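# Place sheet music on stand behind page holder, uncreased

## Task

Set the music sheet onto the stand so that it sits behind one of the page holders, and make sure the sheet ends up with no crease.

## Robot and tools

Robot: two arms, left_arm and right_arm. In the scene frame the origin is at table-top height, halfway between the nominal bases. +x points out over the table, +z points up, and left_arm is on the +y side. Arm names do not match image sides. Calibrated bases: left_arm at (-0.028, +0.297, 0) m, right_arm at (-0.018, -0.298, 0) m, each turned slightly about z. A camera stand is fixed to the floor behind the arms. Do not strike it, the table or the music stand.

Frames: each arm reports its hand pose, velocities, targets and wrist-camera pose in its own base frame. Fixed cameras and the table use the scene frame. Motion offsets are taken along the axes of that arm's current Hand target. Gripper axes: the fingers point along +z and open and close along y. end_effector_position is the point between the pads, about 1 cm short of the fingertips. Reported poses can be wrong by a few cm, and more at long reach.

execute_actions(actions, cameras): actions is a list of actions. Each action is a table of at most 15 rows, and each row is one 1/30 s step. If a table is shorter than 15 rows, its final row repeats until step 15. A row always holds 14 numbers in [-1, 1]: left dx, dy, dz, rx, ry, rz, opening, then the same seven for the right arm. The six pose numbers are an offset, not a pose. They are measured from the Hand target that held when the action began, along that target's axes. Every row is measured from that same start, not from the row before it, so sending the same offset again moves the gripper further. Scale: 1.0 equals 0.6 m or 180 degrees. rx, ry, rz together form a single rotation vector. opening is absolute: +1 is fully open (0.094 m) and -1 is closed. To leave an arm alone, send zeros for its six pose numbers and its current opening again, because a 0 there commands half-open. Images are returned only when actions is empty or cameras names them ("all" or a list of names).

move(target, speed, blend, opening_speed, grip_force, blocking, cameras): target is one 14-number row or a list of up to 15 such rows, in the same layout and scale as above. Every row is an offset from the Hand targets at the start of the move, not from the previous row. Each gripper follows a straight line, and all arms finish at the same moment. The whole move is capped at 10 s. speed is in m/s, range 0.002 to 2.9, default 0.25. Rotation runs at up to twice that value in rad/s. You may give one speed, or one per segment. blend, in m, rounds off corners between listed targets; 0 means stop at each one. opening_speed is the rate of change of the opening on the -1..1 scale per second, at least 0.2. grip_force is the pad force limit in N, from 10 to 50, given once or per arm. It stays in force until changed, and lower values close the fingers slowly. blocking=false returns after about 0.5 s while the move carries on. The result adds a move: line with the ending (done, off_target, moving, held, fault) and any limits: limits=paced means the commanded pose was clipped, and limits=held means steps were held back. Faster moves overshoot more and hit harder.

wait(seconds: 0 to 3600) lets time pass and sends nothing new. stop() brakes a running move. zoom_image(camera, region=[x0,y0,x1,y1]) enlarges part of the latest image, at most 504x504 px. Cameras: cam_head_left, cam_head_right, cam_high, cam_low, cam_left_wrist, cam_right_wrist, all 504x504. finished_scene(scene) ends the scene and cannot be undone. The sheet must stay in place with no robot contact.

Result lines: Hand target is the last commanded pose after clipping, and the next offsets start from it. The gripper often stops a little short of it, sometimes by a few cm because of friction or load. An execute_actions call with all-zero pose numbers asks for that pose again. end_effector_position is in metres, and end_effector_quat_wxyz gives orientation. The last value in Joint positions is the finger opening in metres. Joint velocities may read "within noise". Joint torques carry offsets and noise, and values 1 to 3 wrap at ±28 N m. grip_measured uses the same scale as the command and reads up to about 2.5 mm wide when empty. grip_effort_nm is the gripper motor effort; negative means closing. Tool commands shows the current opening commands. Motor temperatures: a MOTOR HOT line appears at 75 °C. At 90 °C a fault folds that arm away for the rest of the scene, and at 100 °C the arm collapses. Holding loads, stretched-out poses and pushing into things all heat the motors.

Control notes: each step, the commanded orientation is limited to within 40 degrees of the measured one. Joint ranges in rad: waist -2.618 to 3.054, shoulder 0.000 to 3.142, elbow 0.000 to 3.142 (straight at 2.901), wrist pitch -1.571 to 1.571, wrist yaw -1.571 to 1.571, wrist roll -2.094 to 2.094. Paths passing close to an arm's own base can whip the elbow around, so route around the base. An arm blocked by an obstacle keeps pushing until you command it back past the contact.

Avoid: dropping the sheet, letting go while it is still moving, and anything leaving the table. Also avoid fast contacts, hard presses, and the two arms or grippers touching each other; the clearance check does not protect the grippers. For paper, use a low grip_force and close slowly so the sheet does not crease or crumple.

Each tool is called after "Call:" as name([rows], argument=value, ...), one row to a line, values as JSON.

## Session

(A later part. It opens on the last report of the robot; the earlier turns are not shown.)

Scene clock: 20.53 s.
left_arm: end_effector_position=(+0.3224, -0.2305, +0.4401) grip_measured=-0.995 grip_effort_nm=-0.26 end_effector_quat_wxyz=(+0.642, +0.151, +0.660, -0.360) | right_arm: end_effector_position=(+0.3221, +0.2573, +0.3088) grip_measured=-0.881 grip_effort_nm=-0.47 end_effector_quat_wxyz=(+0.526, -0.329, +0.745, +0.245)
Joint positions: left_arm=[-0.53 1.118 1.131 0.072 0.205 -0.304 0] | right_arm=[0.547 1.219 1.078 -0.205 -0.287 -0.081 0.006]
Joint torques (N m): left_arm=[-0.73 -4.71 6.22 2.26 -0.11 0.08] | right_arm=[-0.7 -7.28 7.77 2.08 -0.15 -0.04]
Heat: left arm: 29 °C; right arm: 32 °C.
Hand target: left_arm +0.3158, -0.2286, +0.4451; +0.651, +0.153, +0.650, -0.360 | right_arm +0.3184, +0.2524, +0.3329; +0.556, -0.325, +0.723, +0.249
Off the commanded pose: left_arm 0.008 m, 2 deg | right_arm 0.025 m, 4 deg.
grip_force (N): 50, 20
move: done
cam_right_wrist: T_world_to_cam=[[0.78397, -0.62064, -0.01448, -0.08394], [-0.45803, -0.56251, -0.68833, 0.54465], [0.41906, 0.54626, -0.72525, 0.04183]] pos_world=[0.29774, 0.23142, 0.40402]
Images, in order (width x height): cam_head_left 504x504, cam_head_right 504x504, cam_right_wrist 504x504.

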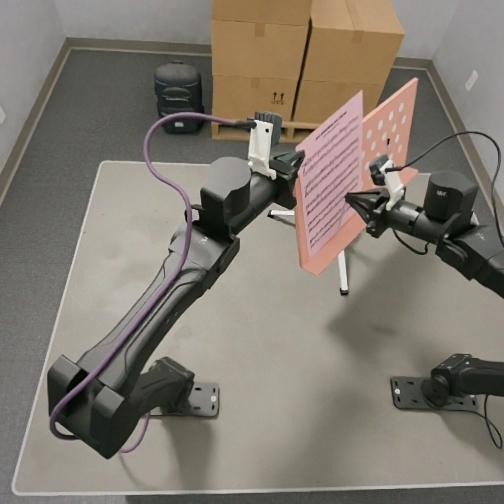

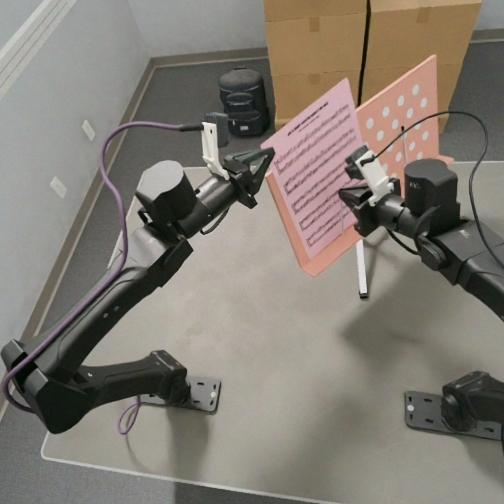

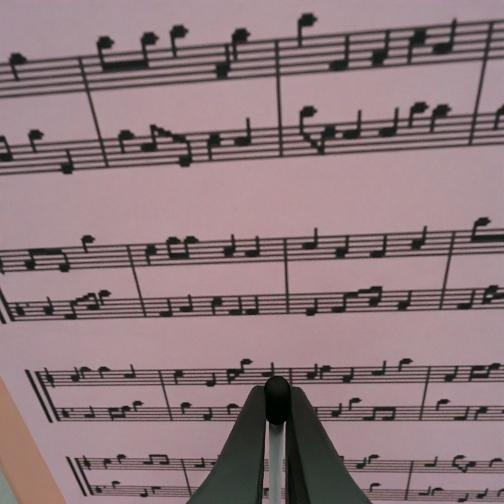

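Call:
move([
  [0.002, 0, 0, 0, 0, 0, -1, 0, 0, 0.073, 0, 0, 0, -1],
  [0.002, 0, 0, 0, 0, 0, -1, 0, 0, 0.073, 0, 0, 0, -0.55],
  [0.002, 0, 0, 0, 0, 0, -1, 0, 0, -0.08, 0, 0, 0, -0.55],
], speed=[0.06, 0.05, 0.14], cameras=["cam_right_wrist", "cam_head_left", "cam_head_right", "cam_left_wrist"])

Call:
zoom_image(camera="cam_head_left", region=[265, 75, 405, 285])

Call:
zoom_image(camera="cam_head_right", region=[240, 70, 390, 290])

Call:
zoom_image(camera="cam_left_wrist", region=[200, 220, 360, 400])

Scene clock: 24.00 s.
left_arm: end_effector_position=(+0.3226, -0.2302, +0.4413) grip_measured=-0.995 grip_effort_nm=-0.26 end_effector_quat_wxyz=(+0.644, +0.150, +0.658, -0.360) | right_arm: end_effector_position=(+0.2909, +0.2199, +0.3436) grip_measured=-0.552 grip_effort_nm=0.10 end_effector_quat_wxyz=(+0.552, -0.323, +0.727, +0.249)
Joint positions: left_arm=[-0.53 1.118 1.131 0.077 0.203 -0.304 0] | right_arm=[0.471 1.038 1.061 -0.311 -0.356 -0.097 0.021]
Joint torques (N m): left_arm=[-0.85 -4.83 5.79 2.27 -0.09 0.07] | right_arm=[-0.44 -3.36 6.67 1.78 -0.17 -0.09]
Heat: left arm: 30 °C; right arm: 32 °C.
Hand target: left_arm +0.3157, -0.2289, +0.4440; +0.651, +0.153, +0.650, -0.360 | right_arm +0.2876, +0.2177, +0.3453; +0.556, -0.325, +0.723, +0.250
Off the commanded pose: left_arm 0.008 m, 1 deg | right_arm 0.004 m, 1 deg.
grip_force (N): 50, 20
move: done; target 2's new opening was sent with right_arm's hand 0.021 m and 3 deg from that target
cam_left_wrist: T_world_to_cam=[[-0.6313, -0.71981, 0.28868, -0.08564], [-0.47072, 0.05981, -0.88026, 0.59479], [0.61635, -0.69159, -0.37658, -0.10412]] pos_world=[0.29009, -0.16923, 0.50908]
cam_right_wrist: T_world_to_cam=[[0.78047, -0.62518, 0.00258, -0.08599], [-0.42474, -0.53326, -0.7316, 0.53205], [0.45876, 0.56989, -0.68173, 0.0689]] pos_world=[0.26149, 0.19069, 0.43644]
Images, in order (width x height): cam_head_left 504x504, cam_head_right 504x504, cam_left_wrist 504x504, cam_right_wrist 504x504.

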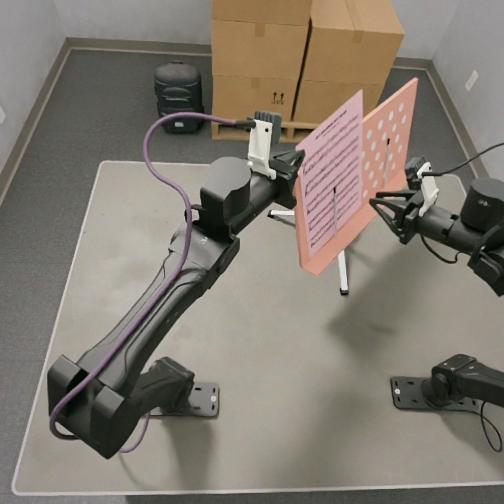

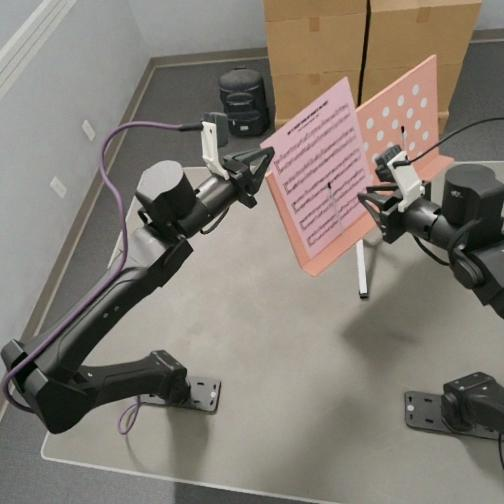

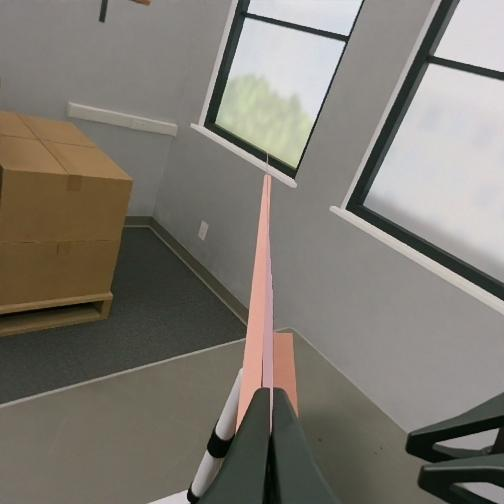

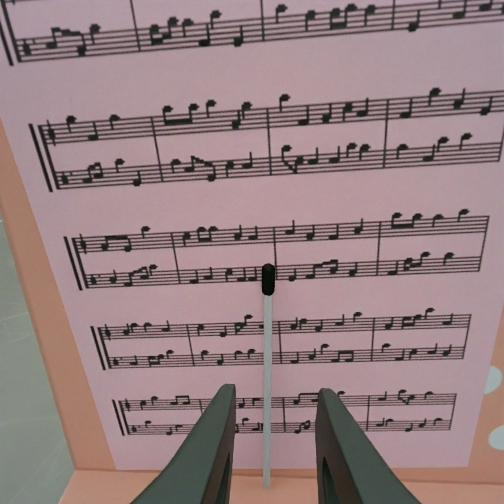

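Scaled by 2.400.

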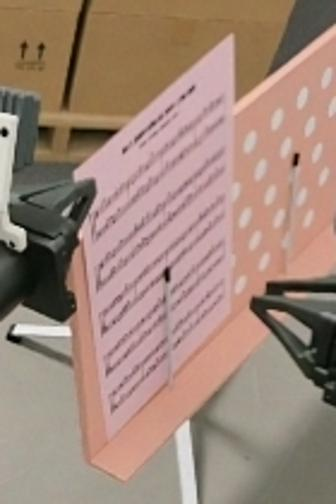

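Scaled by 2.291.

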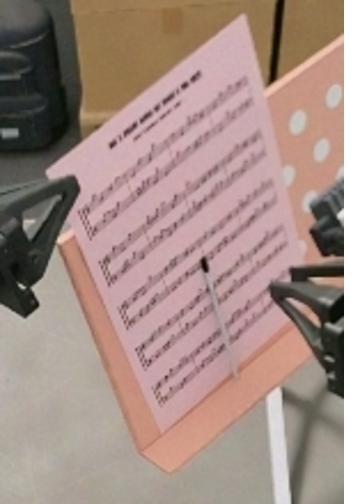

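Scaled by 2.800.

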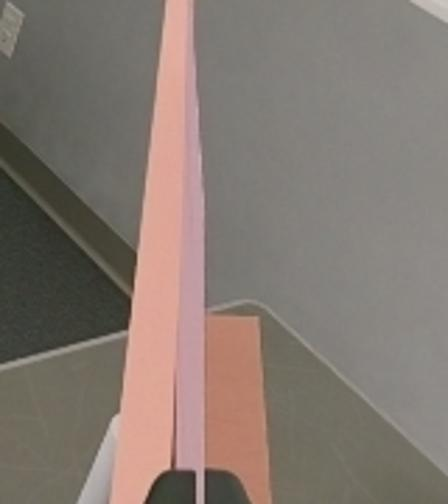

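Call:
zoom_image(camera="cam_right_wrist", region=[60, 404, 260, 504])

Call:
zoom_image(camera="cam_right_wrist", region=[304, 404, 504, 504])

Scaled by 2.520.

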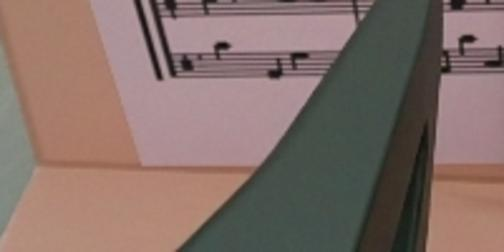

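Scaled by 2.520.

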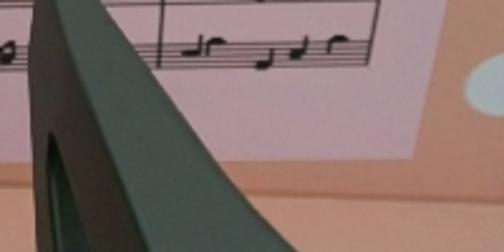

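Call:
move([
  [0, 0, 0, 0, 0.017, 0, -1, 0, 0, 0, 0, 0, 0, -0.55],
  [0, 0, 0, 0, 0.017, 0, -0.3, 0, 0, 0, 0, 0, 0, -0.55],
  [-0.012, 0, -0.17, 0, 0.017, 0, -0.3, 0, 0, -0.04, 0, 0, 0, -0.55],
], speed=[0.08, 0.05, 0.15], opening_speed=0.5, cameras=["cam_right_wrist", "cam_head_left", "cam_head_right", "cam_left_wrist", "cam_high"])

Call:
zoom_image(camera="cam_head_left", region=[265, 75, 405, 285])

Call:
zoom_image(camera="cam_head_right", region=[240, 70, 390, 290])

Call:
zoom_image(camera="cam_left_wrist", region=[180, 120, 360, 420])

Scene clock: 28.97 s.
left_arm: end_effector_position=(+0.2409, -0.1597, +0.4479) grip_measured=-0.303 grip_effort_nm=0.16 end_effector_quat_wxyz=(+0.641, +0.165, +0.660, -0.356) | right_arm: end_effector_position=(+0.2760, +0.2024, +0.3499) grip_measured=-0.552 grip_effort_nm=0.10 end_effector_quat_wxyz=(+0.552, -0.323, +0.728, +0.249)
Joint positions: left_arm=[-0.332 0.759 1.053 -0.213 0.419 -0.295 0.033] | right_arm=[0.421 0.968 1.061 -0.388 -0.404 -0.112 0.021]
Joint torques (N m): left_arm=[0.68 -0.7 5.45 1.92 0 -0.05] | right_arm=[-0.44 -2.88 6.45 1.76 -0.18 -0.08]
Heat: left arm: 30 °C; right arm: 32 °C.
Hand target: left_arm +0.2415, -0.1587, +0.4398; +0.634, +0.163, +0.667, -0.356 | right_arm +0.2722, +0.2004, +0.3515; +0.556, -0.325, +0.723, +0.250
Off the commanded pose: left_arm 0.008 m, 1 deg | right_arm 0.005 m, 1 deg.
grip_force (N): 50, 20
move: done; target 2's new opening was sent with left_arm's hand 0.021 m and 2 deg from that target
cam_left_wrist: T_world_to_cam=[[-0.64475, -0.71658, 0.26611, -0.07456], [-0.46443, 0.09073, -0.88095, 0.56167], [0.60713, -0.69158, -0.3913, 0.00632]] pos_world=[0.20895, -0.10002, 0.51712]
cam_right_wrist: T_world_to_cam=[[0.78037, -0.62531, 0.00196, -0.08515], [-0.42569, -0.53353, -0.73085, 0.52104], [0.45805, 0.5695, -0.68254, 0.09051]] pos_world=[0.24679, 0.17319, 0.44274]
Images, in order (width x height): cam_head_left 504x504, cam_head_right 504x504, cam_high 504x504, cam_left_wrist 504x504, cam_right_wrist 504x504.

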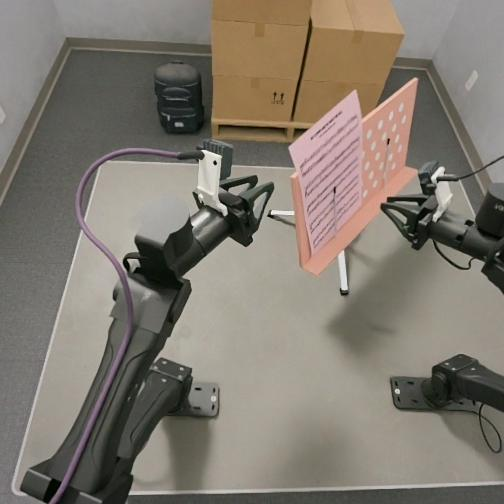

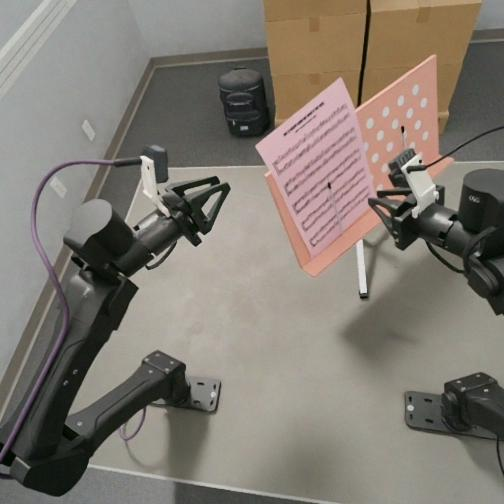

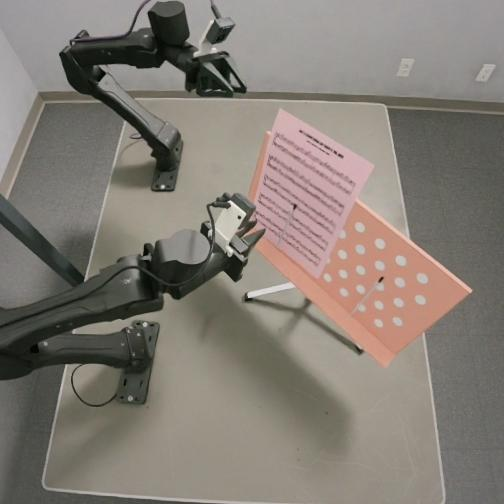

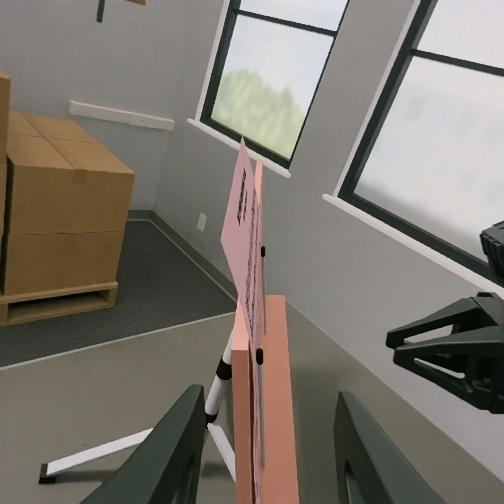

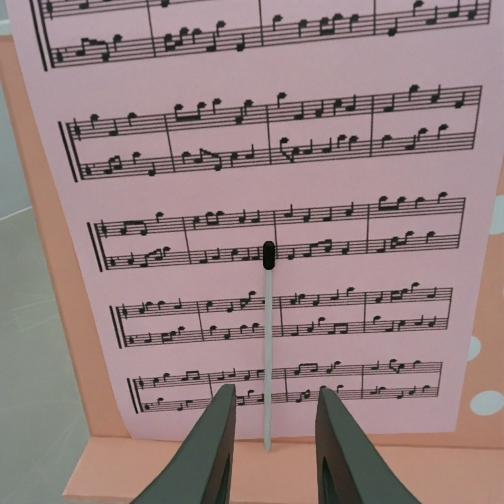

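Scaled by 2.400.

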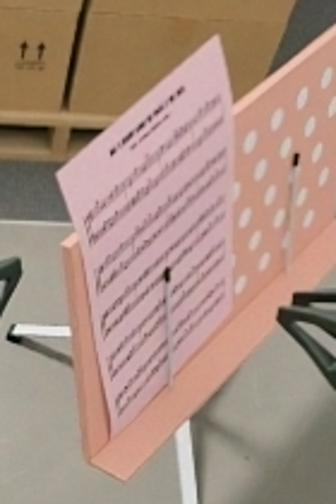

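Scaled by 2.291.

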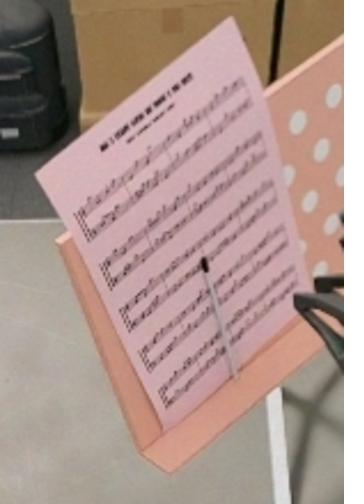

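Scaled by 1.680.

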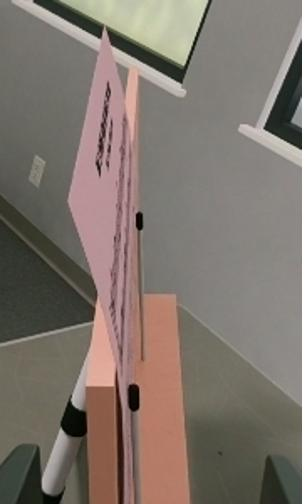

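Call:
wait(seconds=0.7, cameras=["cam_right_wrist", "cam_left_wrist", "cam_head_left"])

Call:
zoom_image(camera="cam_right_wrist", region=[70, 380, 490, 504])

Call:
zoom_image(camera="cam_left_wrist", region=[180, 120, 360, 420])

Call:
zoom_image(camera="cam_head_left", region=[265, 75, 405, 285])

Scene clock: 29.90 s.
left_arm: end_effector_position=(+0.2408, -0.1598, +0.4478) grip_measured=-0.303 grip_effort_nm=0.16 end_effector_quat_wxyz=(+0.640, +0.165, +0.660, -0.356) | right_arm: end_effector_position=(+0.2760, +0.2024, +0.3499) grip_measured=-0.552 grip_effort_nm=0.10 end_effector_quat_wxyz=(+0.552, -0.323, +0.728, +0.249)
Joint positions: left_arm=[-0.332 0.759 1.053 -0.213 0.42 -0.295 0.033] | right_arm=[0.421 0.968 1.061 -0.388 -0.404 -0.112 0.021]
Joint torques (N m): left_arm=[0.65 -0.7 5.53 1.95 0.02 -0.04] | right_arm=[-0.44 -2.86 6.45 1.76 -0.18 -0.09]
Heat: left arm: 30 °C; right arm: 32 °C.
Hand target: left_arm +0.2415, -0.1588, +0.4398; +0.634, +0.163, +0.667, -0.356 | right_arm +0.2723, +0.2004, +0.3515; +0.556, -0.325, +0.723, +0.249
Tool commands: left_gripper/opening=-0.3 right_gripper/opening=-0.55
Off the commanded pose: left_arm 0.008 m, 1 deg | right_arm 0.005 m, 1 deg.
grip_force (N): 50, 20
wait: 0.70 s; at rest from the start
cam_left_wrist: T_world_to_cam=[[-0.64532, -0.71608, 0.26606, -0.07444], [-0.46432, 0.09112, -0.88097, 0.56171], [0.6066, -0.69204, -0.39129, 0.0063]] pos_world=[0.20895, -0.10012, 0.51712]
cam_right_wrist: T_world_to_cam=[[0.78037, -0.62531, 0.00196, -0.08515], [-0.42569, -0.53353, -0.73085, 0.52104], [0.45805, 0.5695, -0.68254, 0.09051]] pos_world=[0.24679, 0.17319, 0.44274]
Images, in order (width x height): cam_head_left 504x504, cam_left_wrist 504x504, cam_right_wrist 504x504.

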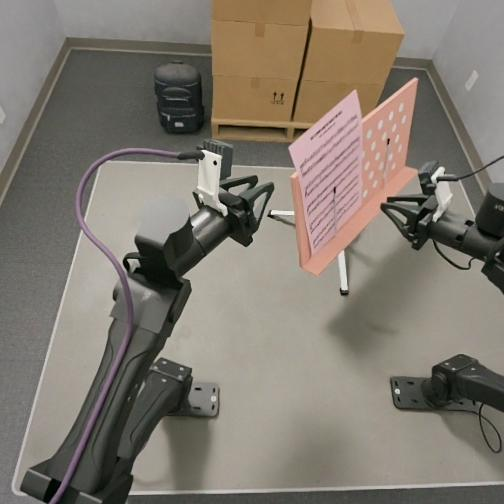

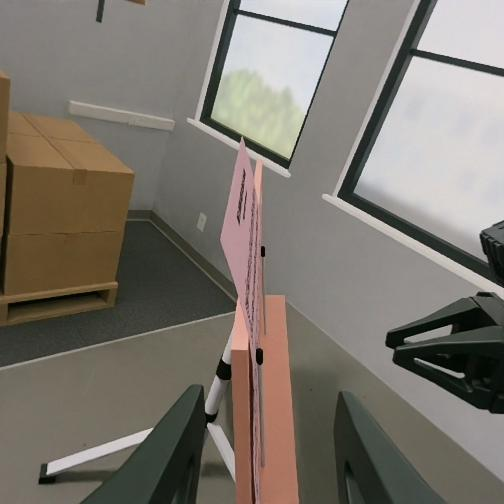

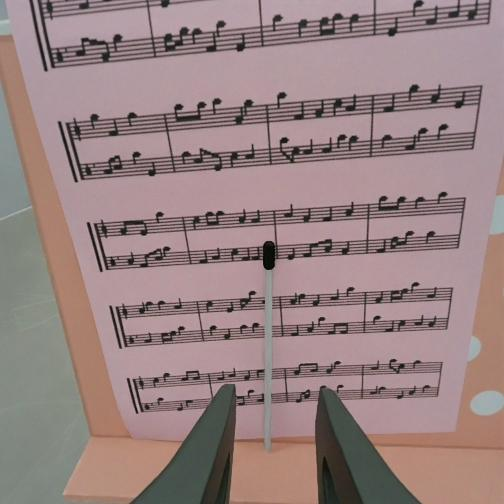

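Scaled by 1.200.

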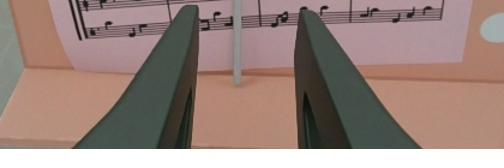

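Scaled by 1.680.

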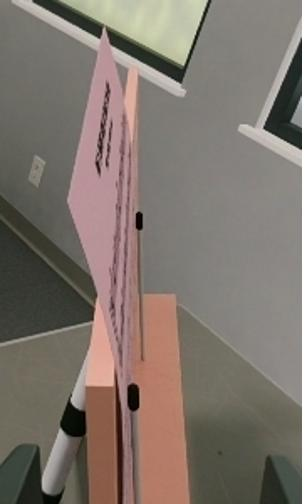

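Scaled by 2.400.

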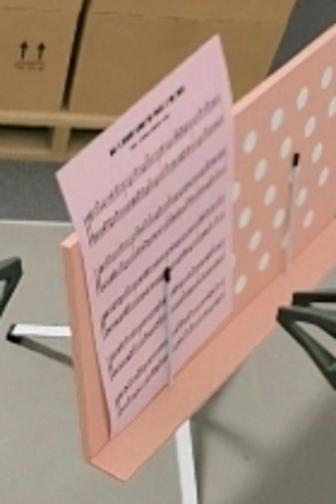

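Call:
finished_scene(scene=2)

The scene is finished: the task was done.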